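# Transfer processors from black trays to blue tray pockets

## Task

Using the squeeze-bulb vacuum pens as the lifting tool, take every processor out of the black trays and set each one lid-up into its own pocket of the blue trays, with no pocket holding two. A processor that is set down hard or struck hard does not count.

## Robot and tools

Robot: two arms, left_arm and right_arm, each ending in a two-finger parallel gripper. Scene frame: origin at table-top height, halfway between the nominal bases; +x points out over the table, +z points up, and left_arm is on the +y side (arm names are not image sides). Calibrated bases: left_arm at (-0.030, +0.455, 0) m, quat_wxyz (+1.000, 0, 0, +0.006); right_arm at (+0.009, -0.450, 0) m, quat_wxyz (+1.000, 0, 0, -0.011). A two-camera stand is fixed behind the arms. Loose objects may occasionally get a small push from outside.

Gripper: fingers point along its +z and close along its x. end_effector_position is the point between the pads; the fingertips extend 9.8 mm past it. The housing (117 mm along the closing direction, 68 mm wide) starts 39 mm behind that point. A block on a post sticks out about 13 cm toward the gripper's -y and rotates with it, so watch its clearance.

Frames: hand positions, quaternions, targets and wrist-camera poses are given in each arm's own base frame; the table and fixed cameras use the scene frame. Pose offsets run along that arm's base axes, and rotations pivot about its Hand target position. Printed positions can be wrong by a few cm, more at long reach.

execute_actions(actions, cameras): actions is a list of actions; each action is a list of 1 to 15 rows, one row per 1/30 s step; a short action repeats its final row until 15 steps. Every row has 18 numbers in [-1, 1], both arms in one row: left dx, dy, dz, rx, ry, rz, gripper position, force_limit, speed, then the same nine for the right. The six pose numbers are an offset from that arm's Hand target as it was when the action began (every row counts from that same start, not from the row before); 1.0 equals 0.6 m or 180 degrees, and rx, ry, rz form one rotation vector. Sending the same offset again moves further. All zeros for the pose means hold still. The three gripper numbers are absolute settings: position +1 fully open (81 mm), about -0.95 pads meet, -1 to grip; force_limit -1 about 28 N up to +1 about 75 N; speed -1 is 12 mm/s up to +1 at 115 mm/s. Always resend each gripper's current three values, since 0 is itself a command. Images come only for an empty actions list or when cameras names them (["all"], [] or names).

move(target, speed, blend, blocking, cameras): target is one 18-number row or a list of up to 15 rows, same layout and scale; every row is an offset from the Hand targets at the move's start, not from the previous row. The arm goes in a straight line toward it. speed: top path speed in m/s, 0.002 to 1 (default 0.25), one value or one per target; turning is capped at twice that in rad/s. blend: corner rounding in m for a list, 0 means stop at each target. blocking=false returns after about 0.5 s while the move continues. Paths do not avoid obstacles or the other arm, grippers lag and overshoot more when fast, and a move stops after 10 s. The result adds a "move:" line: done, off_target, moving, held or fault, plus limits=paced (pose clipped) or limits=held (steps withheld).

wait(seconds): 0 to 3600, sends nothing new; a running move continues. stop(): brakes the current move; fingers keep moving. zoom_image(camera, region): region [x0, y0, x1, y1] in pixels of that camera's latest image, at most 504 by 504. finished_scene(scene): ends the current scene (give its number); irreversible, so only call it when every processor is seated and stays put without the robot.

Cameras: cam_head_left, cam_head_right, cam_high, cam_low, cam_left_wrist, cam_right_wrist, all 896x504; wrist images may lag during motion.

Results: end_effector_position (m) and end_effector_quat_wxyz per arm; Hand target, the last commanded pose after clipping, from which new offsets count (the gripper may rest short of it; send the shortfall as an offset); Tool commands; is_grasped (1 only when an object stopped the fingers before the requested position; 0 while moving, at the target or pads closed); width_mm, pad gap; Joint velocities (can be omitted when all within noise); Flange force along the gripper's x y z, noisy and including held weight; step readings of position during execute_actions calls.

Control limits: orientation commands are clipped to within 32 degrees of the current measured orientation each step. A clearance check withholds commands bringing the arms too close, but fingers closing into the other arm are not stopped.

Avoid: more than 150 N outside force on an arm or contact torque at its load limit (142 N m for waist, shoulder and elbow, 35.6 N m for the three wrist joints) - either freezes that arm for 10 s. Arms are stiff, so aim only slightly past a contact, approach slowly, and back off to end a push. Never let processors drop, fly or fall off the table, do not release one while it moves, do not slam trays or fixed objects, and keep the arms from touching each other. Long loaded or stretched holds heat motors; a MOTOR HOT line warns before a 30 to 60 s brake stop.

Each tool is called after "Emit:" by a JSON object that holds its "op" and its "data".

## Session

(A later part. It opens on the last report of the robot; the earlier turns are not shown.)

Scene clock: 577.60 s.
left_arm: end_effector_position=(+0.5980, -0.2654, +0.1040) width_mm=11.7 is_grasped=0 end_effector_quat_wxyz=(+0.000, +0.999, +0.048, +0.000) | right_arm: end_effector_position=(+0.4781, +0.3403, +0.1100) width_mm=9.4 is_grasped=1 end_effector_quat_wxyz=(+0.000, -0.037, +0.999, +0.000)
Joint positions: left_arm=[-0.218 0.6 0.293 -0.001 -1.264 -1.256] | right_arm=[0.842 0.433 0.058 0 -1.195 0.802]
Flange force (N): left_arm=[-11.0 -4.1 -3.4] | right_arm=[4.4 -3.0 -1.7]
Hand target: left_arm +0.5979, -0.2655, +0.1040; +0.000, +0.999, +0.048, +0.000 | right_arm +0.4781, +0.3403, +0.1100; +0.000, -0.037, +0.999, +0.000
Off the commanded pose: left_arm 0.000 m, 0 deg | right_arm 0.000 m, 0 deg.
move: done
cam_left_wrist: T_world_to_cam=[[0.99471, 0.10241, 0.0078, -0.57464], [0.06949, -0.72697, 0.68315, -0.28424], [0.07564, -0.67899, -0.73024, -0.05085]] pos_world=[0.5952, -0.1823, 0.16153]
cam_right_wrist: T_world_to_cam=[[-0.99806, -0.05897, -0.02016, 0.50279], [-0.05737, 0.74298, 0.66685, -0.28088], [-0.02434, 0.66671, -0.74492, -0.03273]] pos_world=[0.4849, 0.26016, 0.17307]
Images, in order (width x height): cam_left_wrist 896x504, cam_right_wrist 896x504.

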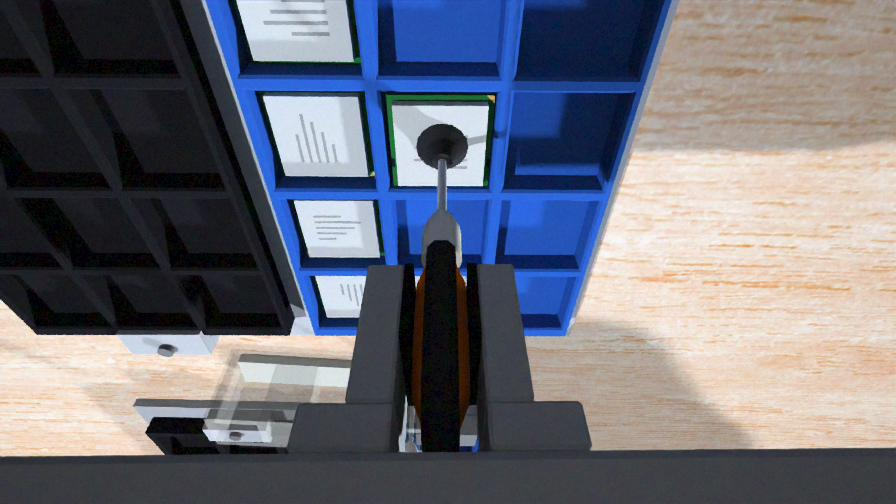

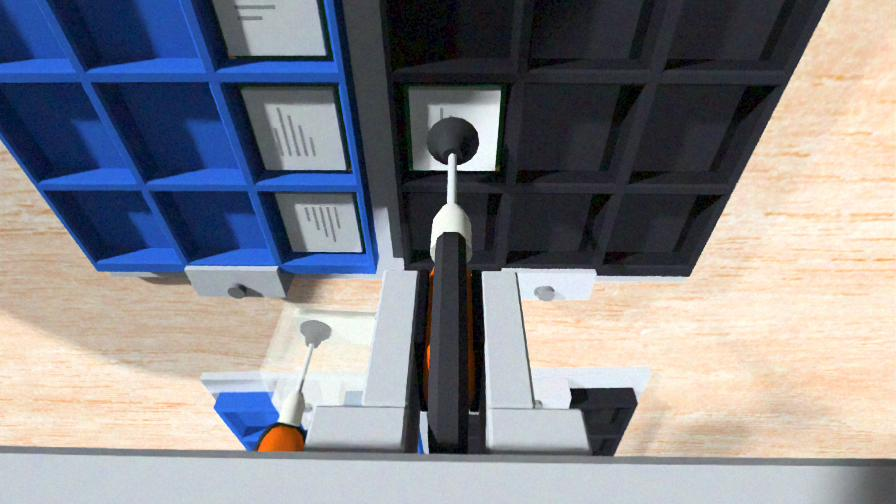

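Emit:
{"op": "move", "data": {"target": [[0.0008,-0.0008,0,0,0,0,-0.67,0,-0.5,-0.001,0.0017,0,0,0,0,-0.98,0,-0.2],[0.0008,-0.0008,-0.0093,0,0,0,-0.67,0,-0.5,-0.001,0.0017,-0.02,0,0,0,-0.98,0,-0.2],[0.0008,-0.0008,-0.0093,0,0,0,-0.98,0,-0.2,-0.001,0.0017,-0.02,0,0,0,-0.4,0,0],[0.0008,-0.0008,-0.0093,0,0,0,-0.98,0,-0.2,-0.001,0.0017,-0.0183,0,0,0,-0.67,0,-0.5],[0.0008,-0.0008,0.0433,0,0,0,-0.98,0,-0.2,-0.001,0.0017,0.03,0,0,0,-0.67,0,-0.5],[-0.1878,0.1368,0.0433,0,0,0,-0.98,0,-0.2,0.1743,0.0145,0.03,0,0,0,-0.67,0,-0.5],[-0.1878,0.1368,0.01,0,0,0,-0.98,0,-0.2,0.1743,0.0145,-0.0092,0,0,0,-0.67,0,-0.5]], "speed": [0.04,0.02,0.02,0.03,0.05,0.18,0.06], "cameras": ["cam_right_wrist","cam_left_wrist"]}}

Emit:
{"op": "zoom_image", "data": {"camera": "cam_left_wrist", "region": [350, 50, 600, 250]}}

Emit:
{"op": "zoom_image", "data": {"camera": "cam_right_wrist", "region": [350, 50, 600, 250]}}

Scene clock: 594.07 s.
left_arm: end_effector_position=(+0.4853, -0.1834, +0.1100) width_mm=9.2 is_grasped=1 end_effector_quat_wxyz=(+0.000, +0.999, +0.048, +0.000) | right_arm: end_effector_position=(+0.5827, +0.3490, +0.1045) width_mm=11.7 is_grasped=0 end_effector_quat_wxyz=(+0.000, -0.037, +0.999, +0.000)
Joint positions: left_arm=[-0.108 0.276 -0.155 -0.001 -1.14 -1.366] | right_arm=[0.732 0.662 0.393 0 -1.301 0.912]
Flange force (N): left_arm=[-8.5 -1.7 -3.3] | right_arm=[6.5 -3.4 -1.6]
Hand target: left_arm +0.4853, -0.1834, +0.1100; +0.000, +0.999, +0.048, +0.000 | right_arm +0.5827, +0.3490, +0.1045; +0.000, -0.037, +0.999, +0.000
Off the commanded pose: left_arm 0.000 m, 0 deg | right_arm 0.000 m, 0 deg.
move: done
cam_left_wrist: T_world_to_cam=[[0.99471, 0.10242, 0.0078, -0.47098], [0.06949, -0.72692, 0.6832, -0.2209], [0.07564, -0.67904, -0.73019, 0.01772]] pos_world=[0.4825, -0.1003, 0.16753]
cam_right_wrist: T_world_to_cam=[[-0.99806, -0.05897, -0.02017, 0.60759], [-0.05738, 0.74298, 0.66685, -0.27768], [-0.02434, 0.66671, -0.74492, -0.04008]] pos_world=[0.5895, 0.26886, 0.16757]
Images, in order (width x height): cam_left_wrist 896x504, cam_right_wrist 896x504.

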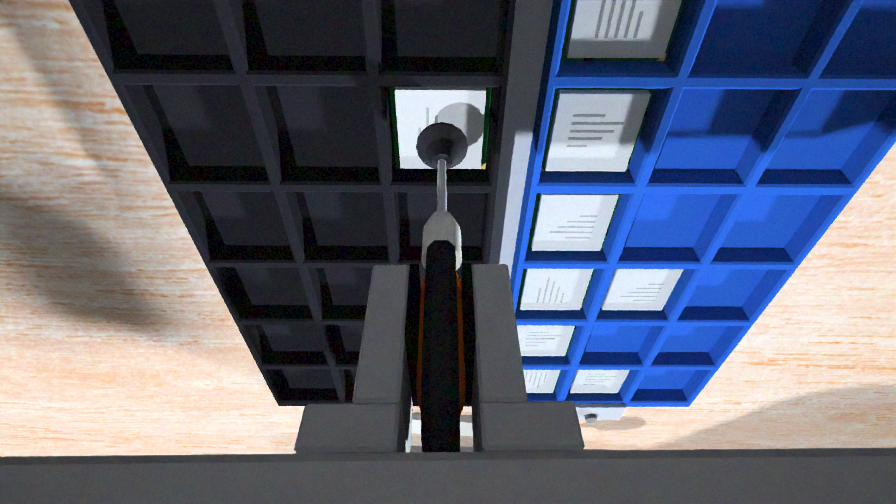

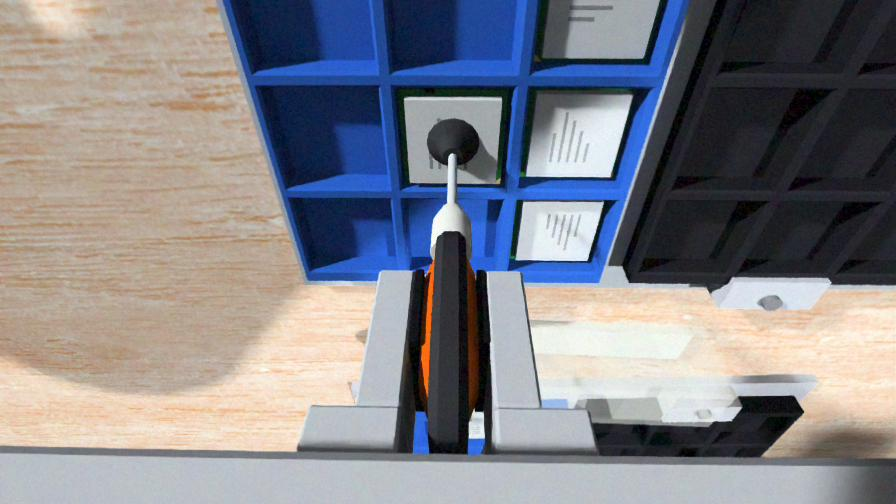

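Scaled by 2.016 from the camera's image (finer frame: 1280x720).

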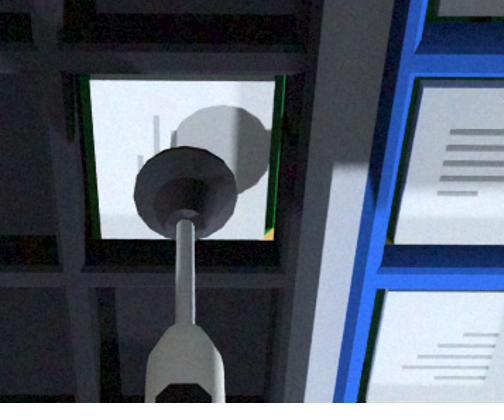

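Scaled by 2.016 from the camera's image (finer frame: 1280x720).

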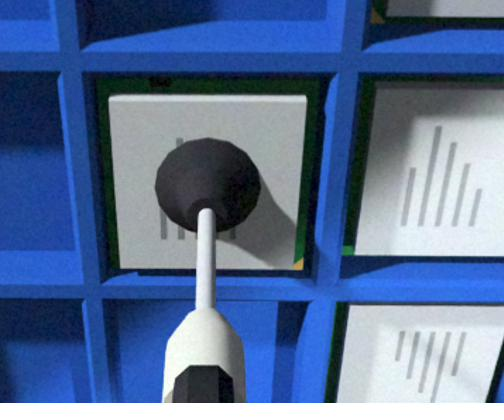

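Emit:
{"op": "move", "data": {"target": [[0,0,-0.001,0,0,0,-0.98,0,-0.2,0,0.0025,0,0,0,0,-0.67,0,-0.5],[0,0,-0.0208,0,0,0,-0.98,0,-0.2,0,0.0025,-0.009,0,0,0,-0.67,0,-0.5],[0,0,-0.0208,0,0,0,-0.4,0,0,0,0.0025,-0.009,0,0,0,-0.98,0,-0.2],[0,0,-0.0195,0,0,0,-0.67,0,-0.5,0,0.0025,-0.009,0,0,0,-0.98,0,-0.2],[0,0,0.03,0,0,0,-0.67,0,-0.5,0,0.0025,0.1425,0,0,0,-0.98,0,-0.2],[0.1745,0.0123,0.03,0,0,0,-0.67,0,-0.5,-0.2203,0.208,0.1425,0,0,0,-0.98,0,-0.2],[0.1745,0.0123,-0.01,0,0,0,-0.67,0,-0.5,-0.2203,0.208,0.0425,0,0,0,-0.98,0,-0.2]], "speed": [0.04,0.02,0.02,0.03,0.12,0.18,0.08], "cameras": ["cam_right_wrist","cam_left_wrist"]}}

Emit:
{"op": "zoom_image", "data": {"camera": "cam_left_wrist", "region": [350, 50, 600, 250]}}

Scene clock: 617.13 s.
left_arm: end_effector_position=(+0.5900, -0.1760, +0.1040) width_mm=11.7 is_grasped=0 end_effector_quat_wxyz=(+0.000, +0.999, +0.048, +0.000) | right_arm: end_effector_position=(+0.4505, +0.4738, +0.1300) width_mm=9.4 is_grasped=1 end_effector_quat_wxyz=(+0.000, -0.037, +0.999, +0.000)
Joint positions: left_arm=[-0.077 0.506 0.15 -0.001 -1.215 -1.397] | right_arm=[1.011 0.579 0.324 0 -1.315 0.633]
Flange force (N): left_arm=[-10.7 -2.3 -2.7] | right_arm=[4.9 -5.0 -1.4]
Hand target: left_arm +0.5900, -0.1760, +0.1040; +0.000, +0.999, +0.048, +0.000 | right_arm +0.4505, +0.4738, +0.1300; +0.000, -0.037, +0.999, +0.000
Off the commanded pose: left_arm 0.000 m, 0 deg | right_arm 0.000 m, 0 deg.
move: done
cam_left_wrist: T_world_to_cam=[[0.99471, 0.10242, 0.0078, -0.57584], [0.0695, -0.72697, 0.68315, -0.2187], [0.07564, -0.67899, -0.73024, 0.01046]] pos_world=[0.5872, -0.0929, 0.16153]
cam_right_wrist: T_world_to_cam=[[-0.99806, -0.0589, -0.0201, 0.48348], [-0.05728, 0.74294, 0.6669, -0.39503], [-0.02434, 0.66676, -0.74487, -0.10753]] pos_world=[0.4573, 0.39366, 0.19307]
Images, in order (width x height): cam_left_wrist 896x504, cam_right_wrist 896x504.

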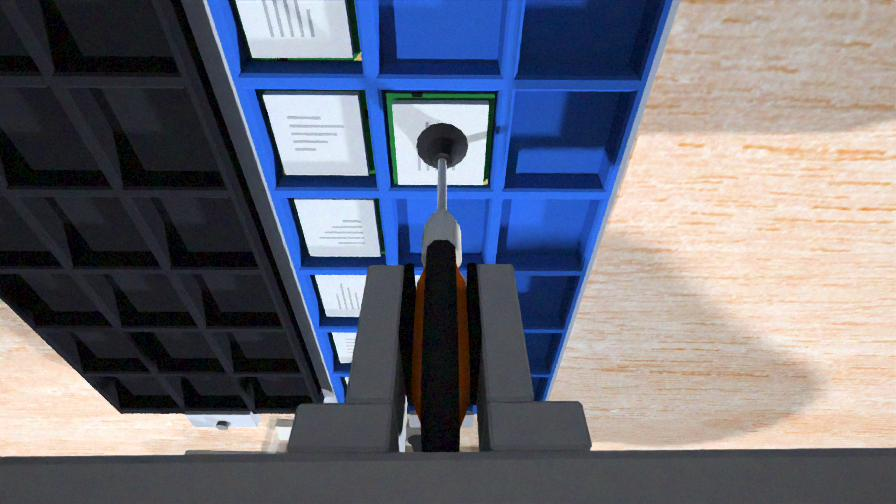

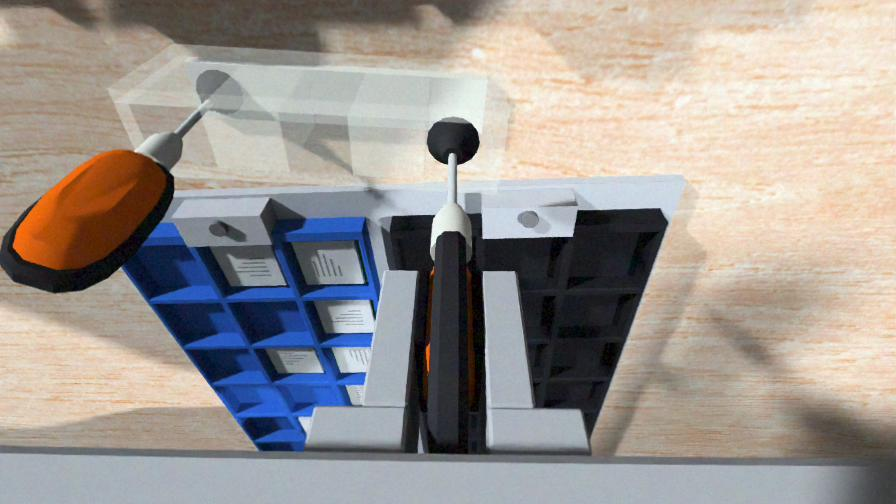

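Scaled by 2.016 from the camera's image (finer frame: 1280x720).

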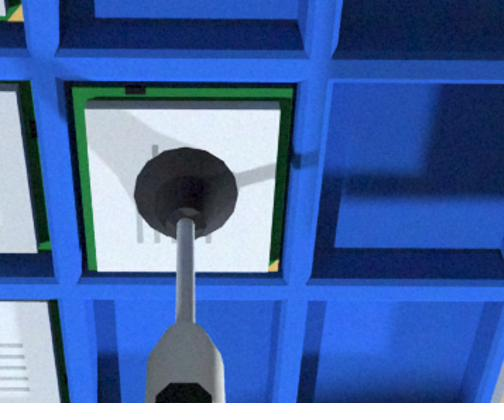

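Emit:
{"op": "zoom_image", "data": {"camera": "cam_right_wrist", "region": [100, 30, 550, 230]}}

Scaled by 1.120 from the camera's image (finer frame: 1280x720).

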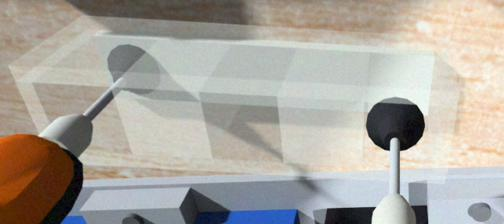

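Emit:
{"op": "move", "data": {"target": [[0.001,-0.0013,0,0,0,0,-0.67,0,-0.5,0,0.003,0,0,0,0,-0.98,0,-0.2],[0.001,-0.0013,-0.0093,0,0,0,-0.67,0,-0.5,0,0.003,-0.015,0,0,0,-0.98,0,-0.2],[0.001,-0.0013,-0.0093,0,0,0,-0.98,0,-0.2,0,0.003,-0.015,0,0,0,-0.98,0,-0.2],[0.001,-0.0013,0.0433,0,0,0,-0.98,0,-0.2,0,0.003,-0.03,0,0,0,-0.98,0,-0.2],[-0.1882,0.1383,0.0433,0,0,0,-0.98,0,-0.2,0,0.003,-0.03,0,0,0,-0.98,0,-0.2],[-0.1882,0.1383,0.01,0,0,0,-0.98,0,-0.2,0,0.003,-0.03,0,0,0,-0.98,0,-0.2]], "speed": [0.04,0.02,0.02,0.05,0.18,0.06], "cameras": ["cam_right_wrist","cam_left_wrist"]}}

Emit:
{"op": "zoom_image", "data": {"camera": "cam_left_wrist", "region": [350, 50, 600, 250]}}

Emit:
{"op": "zoom_image", "data": {"camera": "cam_right_wrist", "region": [100, 30, 550, 230]}}

Scene clock: 636.63 s.
left_arm: end_effector_position=(+0.4770, -0.0930, +0.1100) width_mm=9.2 is_grasped=1 end_effector_quat_wxyz=(+0.000, +0.999, +0.048, +0.000) | right_arm: end_effector_position=(+0.4505, +0.4756, +0.1120) width_mm=9.4 is_grasped=1 end_effector_quat_wxyz=(+0.000, -0.037, +0.999, +0.000)
Joint positions: left_arm=[0.078 0.2 -0.251 -0.001 -1.12 -1.552] | right_arm=[1.012 0.595 0.305 0 -1.28 0.632]
Flange force (N): left_arm=[-6.8 0.9 -3.0] | right_arm=[4.6 -4.8 -1.4]
Hand target: left_arm +0.4770, -0.0930, +0.1100; +0.000, +0.999, +0.048, +0.000 | right_arm +0.4505, +0.4756, +0.1120; +0.000, -0.037, +0.999, +0.000
Off the commanded pose: left_arm 0.000 m, 0 deg | right_arm 0.000 m, 0 deg.
move: done
cam_left_wrist: T_world_to_cam=[[0.99471, 0.10242, 0.0078, -0.47208], [0.06949, -0.72692, 0.6832, -0.15462], [0.07564, -0.67904, -0.73019, 0.07973]] pos_world=[0.4743, -0.0099, 0.16753]
cam_right_wrist: T_world_to_cam=[[-0.99806, -0.05897, -0.02016, 0.48326], [-0.05737, 0.74298, 0.66685, -0.38433], [-0.02434, 0.66671, -0.74492, -0.12212]] pos_world=[0.4573, 0.39546, 0.17507]
Images, in order (width x height): cam_left_wrist 896x504, cam_right_wrist 896x504.

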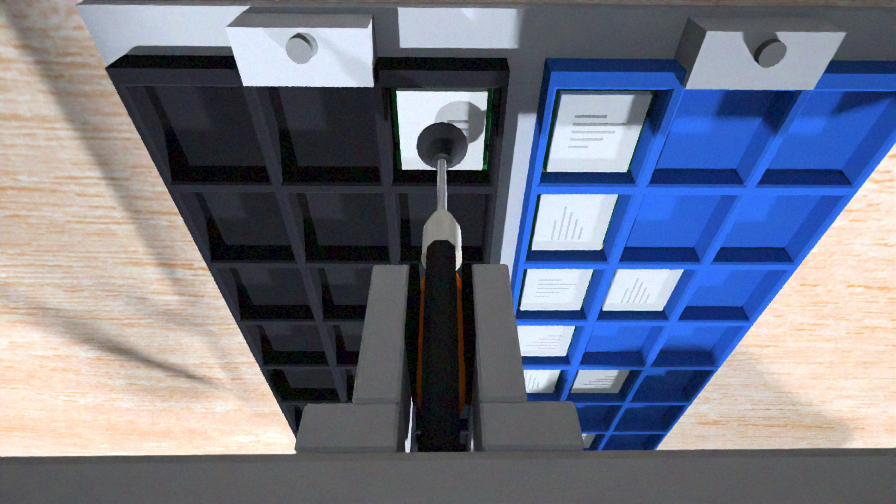

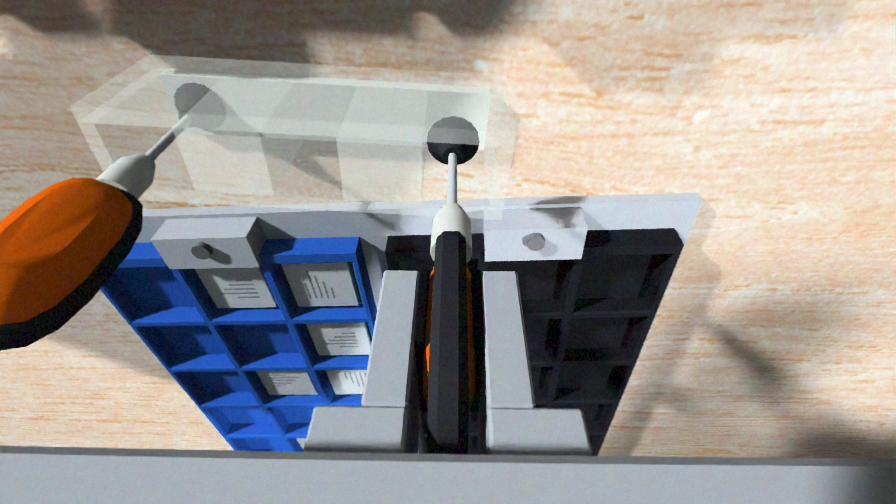

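Scaled by 2.016 from the camera's image (finer frame: 1280x720).

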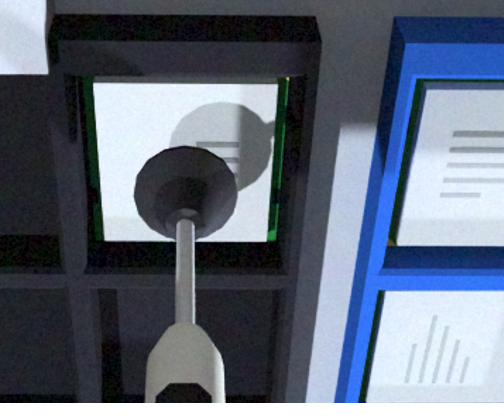

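Scaled by 1.120 from the camera's image (finer frame: 1280x720).

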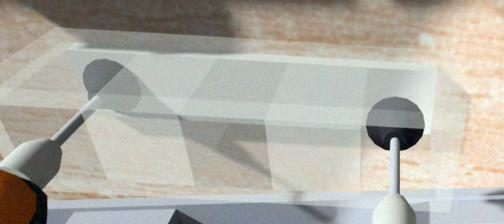

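Emit:
{"op": "move", "data": {"target": [[0.0008,-0.0003,0,0,0,0,-0.98,0,-0.2,-0.0002,0,-0.005,0,0,0,-0.98,0,-0.2],[0.0008,-0.0003,-0.0208,0,0,0,-0.98,0,-0.2,-0.0002,0,-0.0275,0,0,0,-0.98,0,-0.2],[0.0008,-0.0003,-0.0208,0,0,0,-0.4,0,0,-0.0002,0,-0.0285,0,0,0,-0.98,0,-0.2],[0.0008,-0.0003,-0.0195,0,0,0,-0.67,0,-0.5,-0.0002,0,-0.0292,0,0,0,-0.98,0,-0.2],[0.0008,-0.0003,0.03,0,0,0,-0.67,0,-0.5,-0.0002,0,-0.0292,0,0,0,-0.98,0,-0.2],[0.175,0.0113,0.03,0,0,0,-0.67,0,-0.5,-0.0002,0,-0.0292,0,0,0,-0.98,0,-0.2],[0.175,0.0113,-0.01,0,0,0,-0.67,0,-0.5,-0.0002,0,-0.0292,0,0,0,-0.98,0,-0.2]], "speed": [0.04,0.02,0.02,0.03,0.05,0.18,0.06], "cameras": ["cam_right_wrist","cam_left_wrist"]}}

Emit:
{"op": "zoom_image", "data": {"camera": "cam_left_wrist", "region": [350, 50, 600, 250]}}

Scene clock: 654.40 s.
left_arm: end_effector_position=(+0.5820, -0.0862, +0.1040) width_mm=11.7 is_grasped=0 end_effector_quat_wxyz=(+0.000, +0.999, +0.048, +0.000) | right_arm: end_effector_position=(+0.4504, +0.4756, +0.0944) width_mm=9.4 is_grasped=1 end_effector_quat_wxyz=(+0.000, -0.037, +0.999, +0.000)
Joint positions: left_arm=[0.075 0.442 0.057 -0.001 -1.185 -1.55] | right_arm=[1.012 0.608 0.283 0 -1.245 0.632]
Flange force (N): left_arm=[-9.3 -0.6 -3.3] | right_arm=[5.1 -4.8 -1.7]
Hand target: left_arm +0.5820, -0.0862, +0.1040; +0.000, +0.999, +0.048, +0.000 | right_arm +0.4504, +0.4756, +0.0945; +0.000, -0.037, +0.999, +0.000
Off the commanded pose: left_arm 0.000 m, 0 deg | right_arm 0.000 m, 0 deg.
move: done
cam_left_wrist: T_world_to_cam=[[0.99471, 0.10241, 0.0078, -0.57718], [0.06949, -0.72697, 0.68315, -0.15286], [0.07564, -0.67899, -0.73024, 0.07203]] pos_world=[0.5793, -0.0031, 0.16153]
cam_right_wrist: T_world_to_cam=[[-0.99806, -0.05897, -0.02016, 0.48281], [-0.05737, 0.74298, 0.66685, -0.37266], [-0.02434, 0.66671, -0.74492, -0.13515]] pos_world=[0.4572, 0.39546, 0.15757]
Images, in order (width x height): cam_left_wrist 896x504, cam_right_wrist 896x504.

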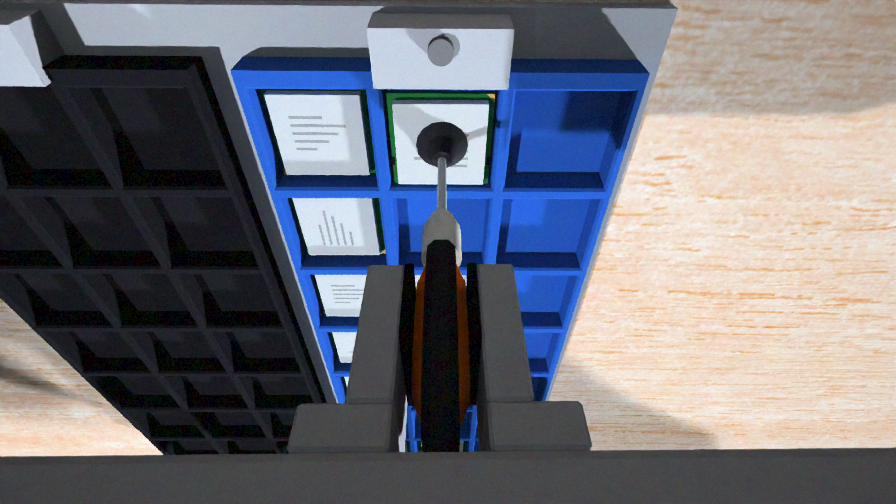

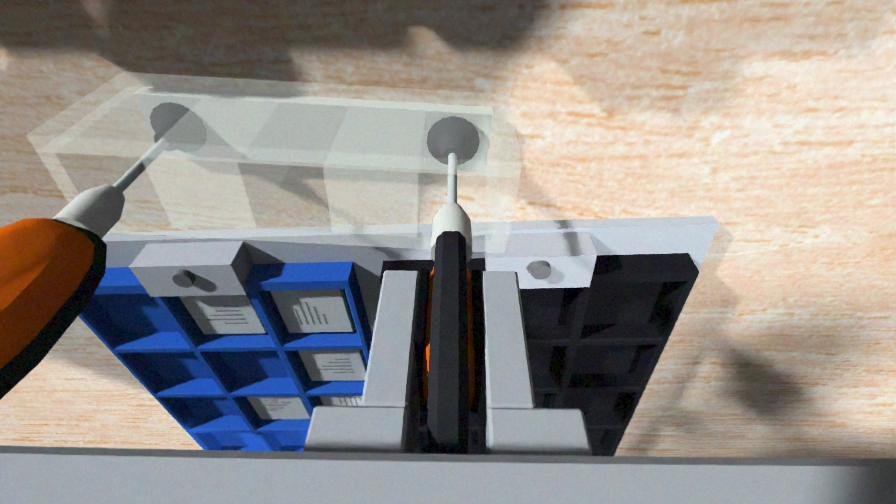

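Scaled by 2.016 from the camera's image (finer frame: 1280x720).

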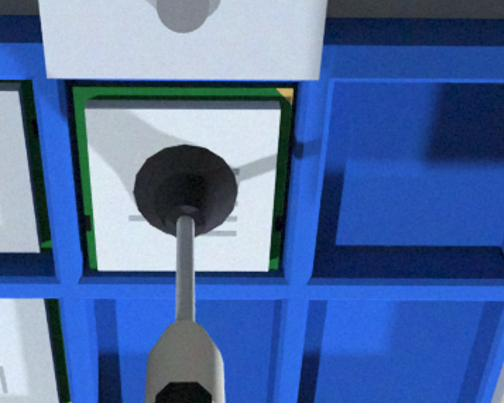

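Emit:
{"op": "move", "data": {"target": [[0.001,-0.0012,0,0,0,0,-0.67,0,-0.5,0,0,-0.0008,0,0,0,-0.98,0,-0.2],[0.001,-0.0012,-0.0093,0,0,0,-0.67,0,-0.5,0,0,-0.0008,0,0,0,-0.22,0,-0.2],[0.001,-0.0012,-0.0093,0,0,0,-0.98,0,-0.2,0,0,-0.0005,0,0,0,-0.22,0,-0.2],[0.001,-0.0012,0.14,0,0,0,-0.98,0,-0.2,0,0,0.159,0,0,0,-0.22,0,-0.2],[0.001,-0.0012,0.14,0,0,0,-0.98,0,-0.2,-0.084,-0.376,0.159,0,0,0,-0.22,0,-0.2]], "speed": [0.02,0.02,0.02,0.08,0.2], "cameras": ["cam_right_wrist","cam_left_wrist","cam_high"]}}

Emit:
{"op": "zoom_image", "data": {"camera": "cam_high", "region": [260, 170, 610, 370]}}

Scene clock: 670.30 s.
left_arm: end_effector_position=(+0.5826, -0.0870, +0.1880) width_mm=9.2 is_grasped=1 end_effector_quat_wxyz=(+0.000, +0.999, +0.048, +0.000) | right_arm: end_effector_position=(+0.4000, +0.2500, +0.1898) width_mm=30.4 is_grasped=0 end_effector_quat_wxyz=(+0.000, -0.037, +0.999, +0.000)
Joint positions: left_arm=[0.074 0.384 0.179 -0.001 -1.366 -1.548] | right_arm=[0.838 0.094 -0.173 0 -1.303 0.806]
Flange force (N): left_arm=[-10.2 -0.4 -1.7] | right_arm=[3.6 -2.8 -0.5]
Hand target: left_arm +0.5826, -0.0870, +0.1880; +0.000, +0.999, +0.048, +0.000 | right_arm +0.4000, +0.2500, +0.1899; +0.000, -0.037, +0.999, +0.000
Off the commanded pose: left_arm 0.000 m, 0 deg | right_arm 0.000 m, 0 deg.
move: done
cam_left_wrist: T_world_to_cam=[[0.99471, 0.10242, 0.0078, -0.57835], [0.06949, -0.72692, 0.6832, -0.21088], [0.07564, -0.67904, -0.73019, 0.13277]] pos_world=[0.5799, -0.0039, 0.24553]
cam_right_wrist: T_world_to_cam=[[-0.99805, -0.05905, -0.02023, 0.42115], [-0.05747, 0.74302, 0.6668, -0.27151], [-0.02434, 0.66666, -0.74497, 0.08512]] pos_world=[0.4068, 0.16986, 0.25297]
Images, in order (width x height): cam_high 896x504, cam_left_wrist 896x504, cam_right_wrist 896x504.

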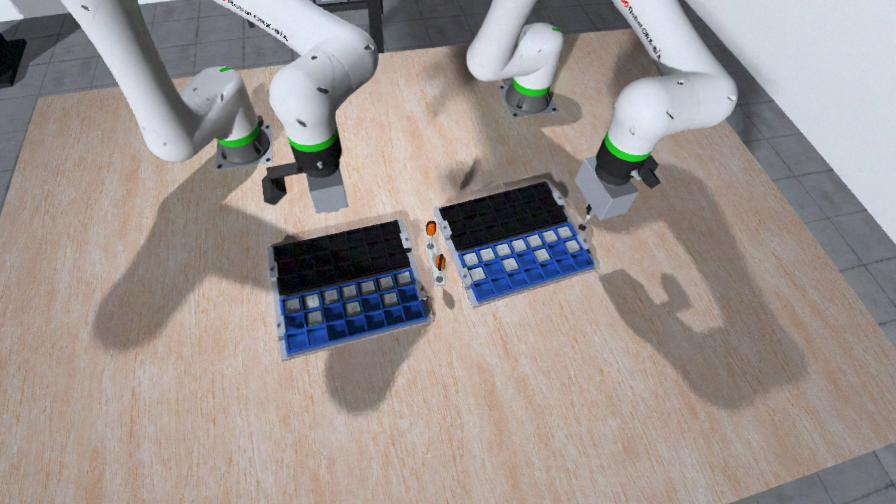

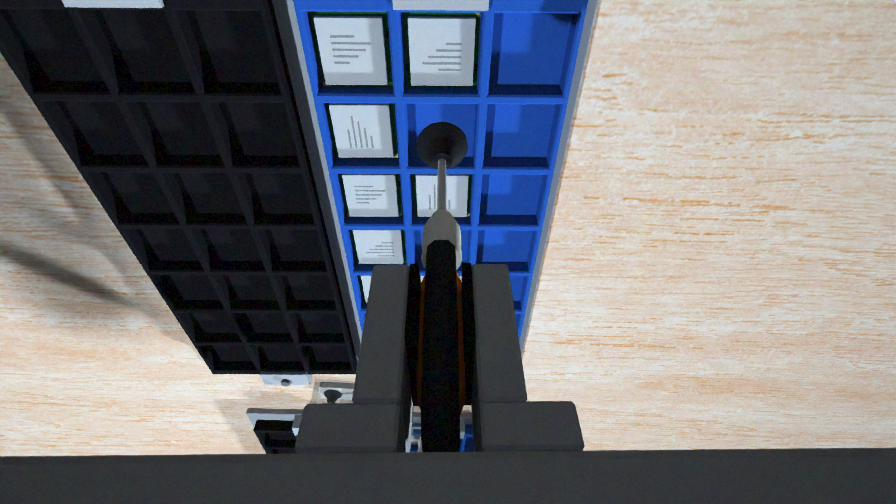

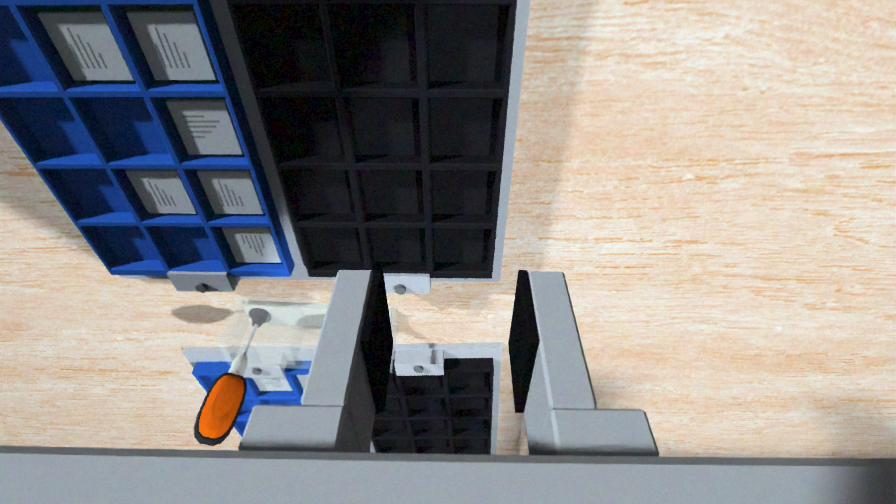

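Scaled by 1.440 from the camera's image (finer frame: 1280x720).

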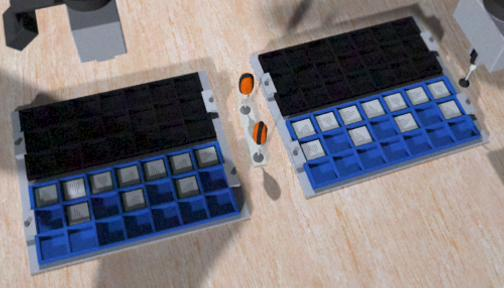

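Emit:
{"op": "move", "data": {"target": [[-0.0627,-0.6042,0.02,0,0,-0.0344,-0.98,0,-0.2,0,0,0,0,0,0,-0.22,0,-0.2],[-0.0627,-0.6042,-0.0967,0,0,-0.0344,-0.98,0,-0.2,0,0,0,0,0,0,-0.22,0,-0.2]], "speed": [0.2,0.08], "cameras": ["cam_left_wrist"]}}

Emit:
{"op": "zoom_image", "data": {"camera": "cam_left_wrist", "region": [250, 30, 650, 230]}}

Scene clock: 683.57 s.
left_arm: end_effector_position=(+0.5450, -0.4495, +0.1300) width_mm=9.2 is_grasped=1 end_effector_quat_wxyz=(+0.000, +1.000, -0.006, +0.000) | right_arm: end_effector_position=(+0.4000, +0.2500, +0.1899) width_mm=30.4 is_grasped=0 end_effector_quat_wxyz=(+0.000, -0.037, +0.999, +0.000)
Joint positions: left_arm=[-0.505 0.721 0.55 -0.001 -1.4 -1.078] | right_arm=[0.838 0.094 -0.173 0 -1.303 0.806]
Flange force (N): left_arm=[-12.7 -7.7 -2.0] | right_arm=[2.9 -2.2 -0.8]
Hand target: left_arm +0.5450, -0.4495, +0.1299; +0.000, +1.000, -0.006, +0.000 | right_arm +0.4000, +0.2500, +0.1899; +0.000, -0.037, +0.999, +0.000
Off the commanded pose: left_arm 0.000 m, 0 deg | right_arm 0.000 m, 0 deg.
move: done
cam_left_wrist: T_world_to_cam=[[0.99995, -0.00548, 0.00791, -0.55468], [-0.0094, -0.73024, 0.68313, -0.39064], [0.00203, -0.68317, -0.73026, -0.11464]] pos_world=[0.55121, -0.36662, 0.18753]

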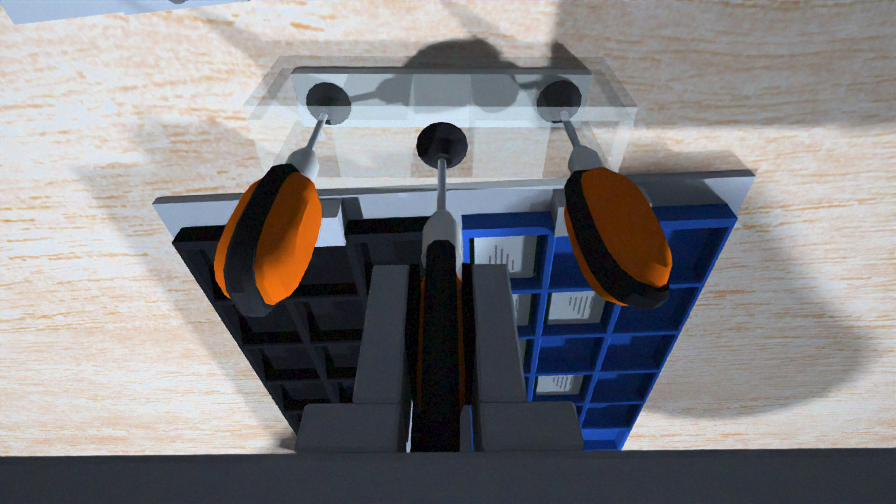

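Scaled by 1.260 from the camera's image (finer frame: 1280x720).

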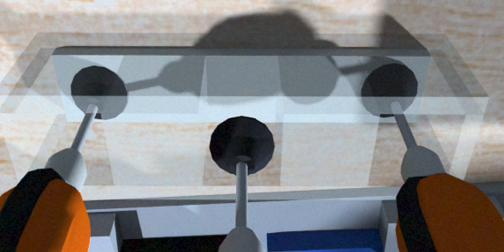

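Emit:
{"op": "move", "data": {"target": [[0.0008,0,-0.03,0,0,0,-0.98,0,-0.2,0,0,0,0,0,0,-0.22,0,-0.2],[0.0008,0,-0.0598,0,0,0,-0.98,0,-0.2,0,0,0,0,0,0,-0.22,0,-0.2]], "speed": [0.04,0.03], "cameras": ["cam_left_wrist"]}}

Scene clock: 691.07 s.
left_arm: end_effector_position=(+0.5455, -0.4495, +0.0941) width_mm=9.2 is_grasped=1 end_effector_quat_wxyz=(+0.000, +1.000, -0.006, +0.000) | right_arm: end_effector_position=(+0.4000, +0.2500, +0.1899) width_mm=30.4 is_grasped=0 end_effector_quat_wxyz=(+0.000, -0.037, +0.999, +0.000)
Joint positions: left_arm=[-0.504 0.743 0.501 -0.001 -1.329 -1.078] | right_arm=[0.838 0.094 -0.173 0 -1.303 0.806]
Flange force (N): left_arm=[-13.1 -8.8 -2.1] | right_arm=[3.1 -1.8 -0.4]
Hand target: left_arm +0.5455, -0.4495, +0.0941; +0.000, +1.000, -0.006, +0.000 | right_arm +0.4000, +0.2500, +0.1899; +0.000, -0.037, +0.999, +0.000
Off the commanded pose: left_arm 0.000 m, 0 deg | right_arm 0.000 m, 0 deg.
move: done
cam_left_wrist: T_world_to_cam=[[0.99995, -0.00555, 0.00783, -0.55491], [-0.0094, -0.73014, 0.68323, -0.36609], [0.00193, -0.68327, -0.73016, -0.14085]] pos_world=[0.55171, -0.36662, 0.15163]

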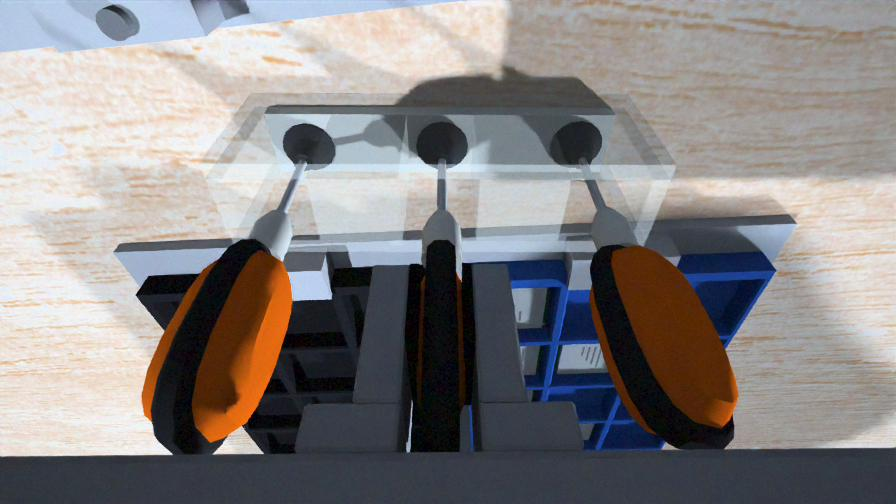

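Emit:
{"op": "move", "data": {"target": [[0,0,-0.0006,0,0,0,-0.98,0,-0.2,0,0,0,0,0,0,-0.22,0,-0.2],[0,0,-0.0004,0,0,0,-0.3,0,-0.5,0,0,0,0,0,0,-0.22,0,-0.2],[0,0,0.14,0,0,0,-0.3,0,-0.5,0,0,0,0,0,0,-0.22,0,-0.2],[0,0.25,0.2,0,0,0,-0.3,0,-0.5,0,0,0,0,0,0,-0.22,0,-0.2]], "speed": [0.02,0.02,0.07,0.2], "cameras": ["cam_left_wrist","cam_high"]}}

Emit:
{"op": "zoom_image", "data": {"camera": "cam_high", "region": [260, 200, 430, 370]}}

Emit:
{"op": "zoom_image", "data": {"camera": "cam_high", "region": [410, 170, 610, 320]}}

Scene clock: 700.60 s.
left_arm: end_effector_position=(+0.5455, -0.2995, +0.2140) width_mm=27.1 is_grasped=0 end_effector_quat_wxyz=(+0.000, +1.000, -0.006, +0.000) | right_arm: end_effector_position=(+0.4000, +0.2500, +0.1899) width_mm=30.4 is_grasped=0 end_effector_quat_wxyz=(+0.000, -0.037, +0.999, +0.000)
Joint positions: left_arm=[-0.292 0.459 0.345 -0.001 -1.457 -1.291] | right_arm=[0.838 0.094 -0.173 0 -1.303 0.806]
Flange force (N): left_arm=[-11.1 -4.2 -1.8] | right_arm=[3.4 -2.1 -0.8]
Hand target: left_arm +0.5455, -0.2995, +0.2141; +0.000, +1.000, -0.006, +0.000 | right_arm +0.4000, +0.2500, +0.1899; +0.000, -0.037, +0.999, +0.000
Off the commanded pose: left_arm 0.000 m, 0 deg | right_arm 0.000 m, 0 deg.
move: done
cam_left_wrist: T_world_to_cam=[[0.99996, -0.00555, 0.00769, -0.55497], [-0.00931, -0.73019, 0.68318, -0.33861], [0.00183, -0.68322, -0.73021, 0.04934]] pos_world=[0.55171, -0.21662, 0.27163]
Images, in order (width x height): cam_high 896x504, cam_left_wrist 896x504.

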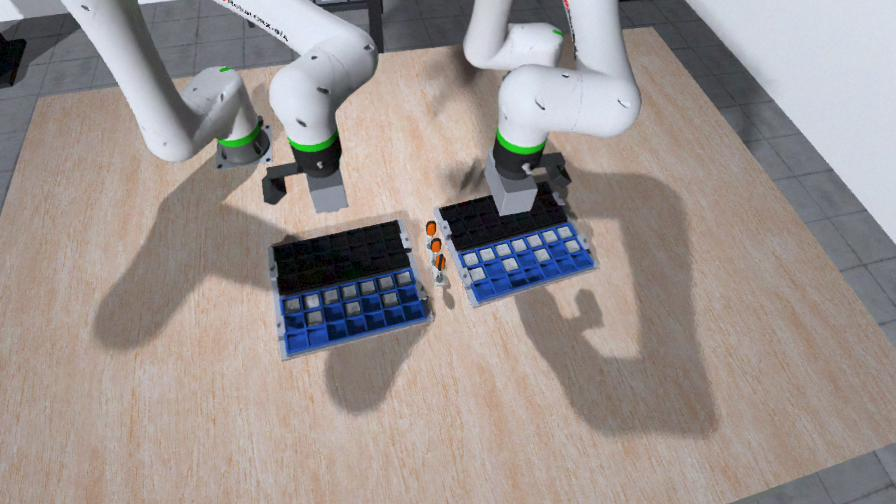

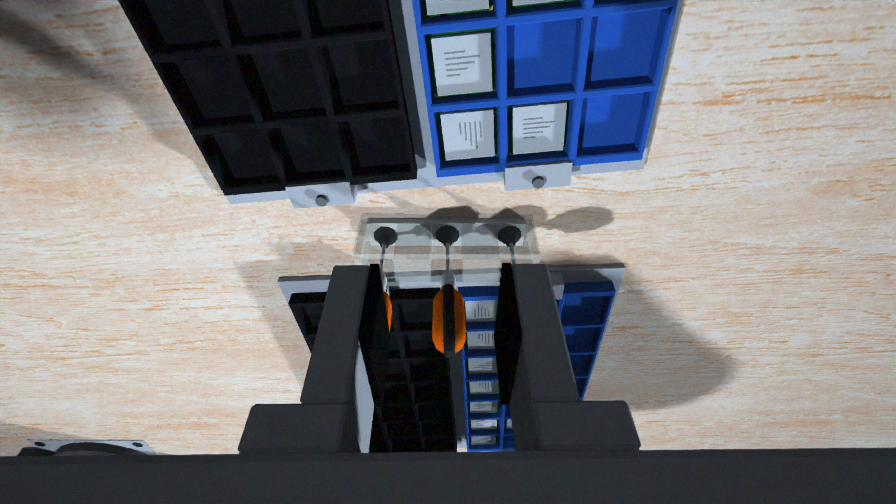

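Scaled by 2.965 from the camera's image (finer frame: 1280x720).

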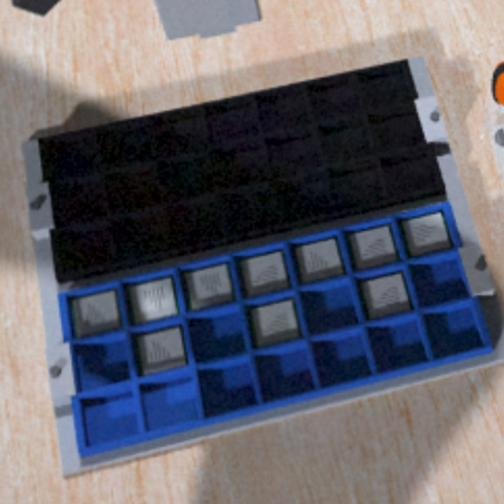

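Scaled by 2.520 from the camera's image (finer frame: 1280x720).

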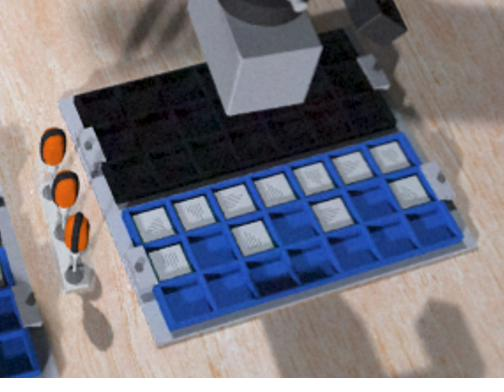

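All 21 processors are in the blue pockets, and all the pens are back in the rack.

Emit:
{"op": "finished_scene", "data": {"scene": 2}}

The scene is finished: the task was done.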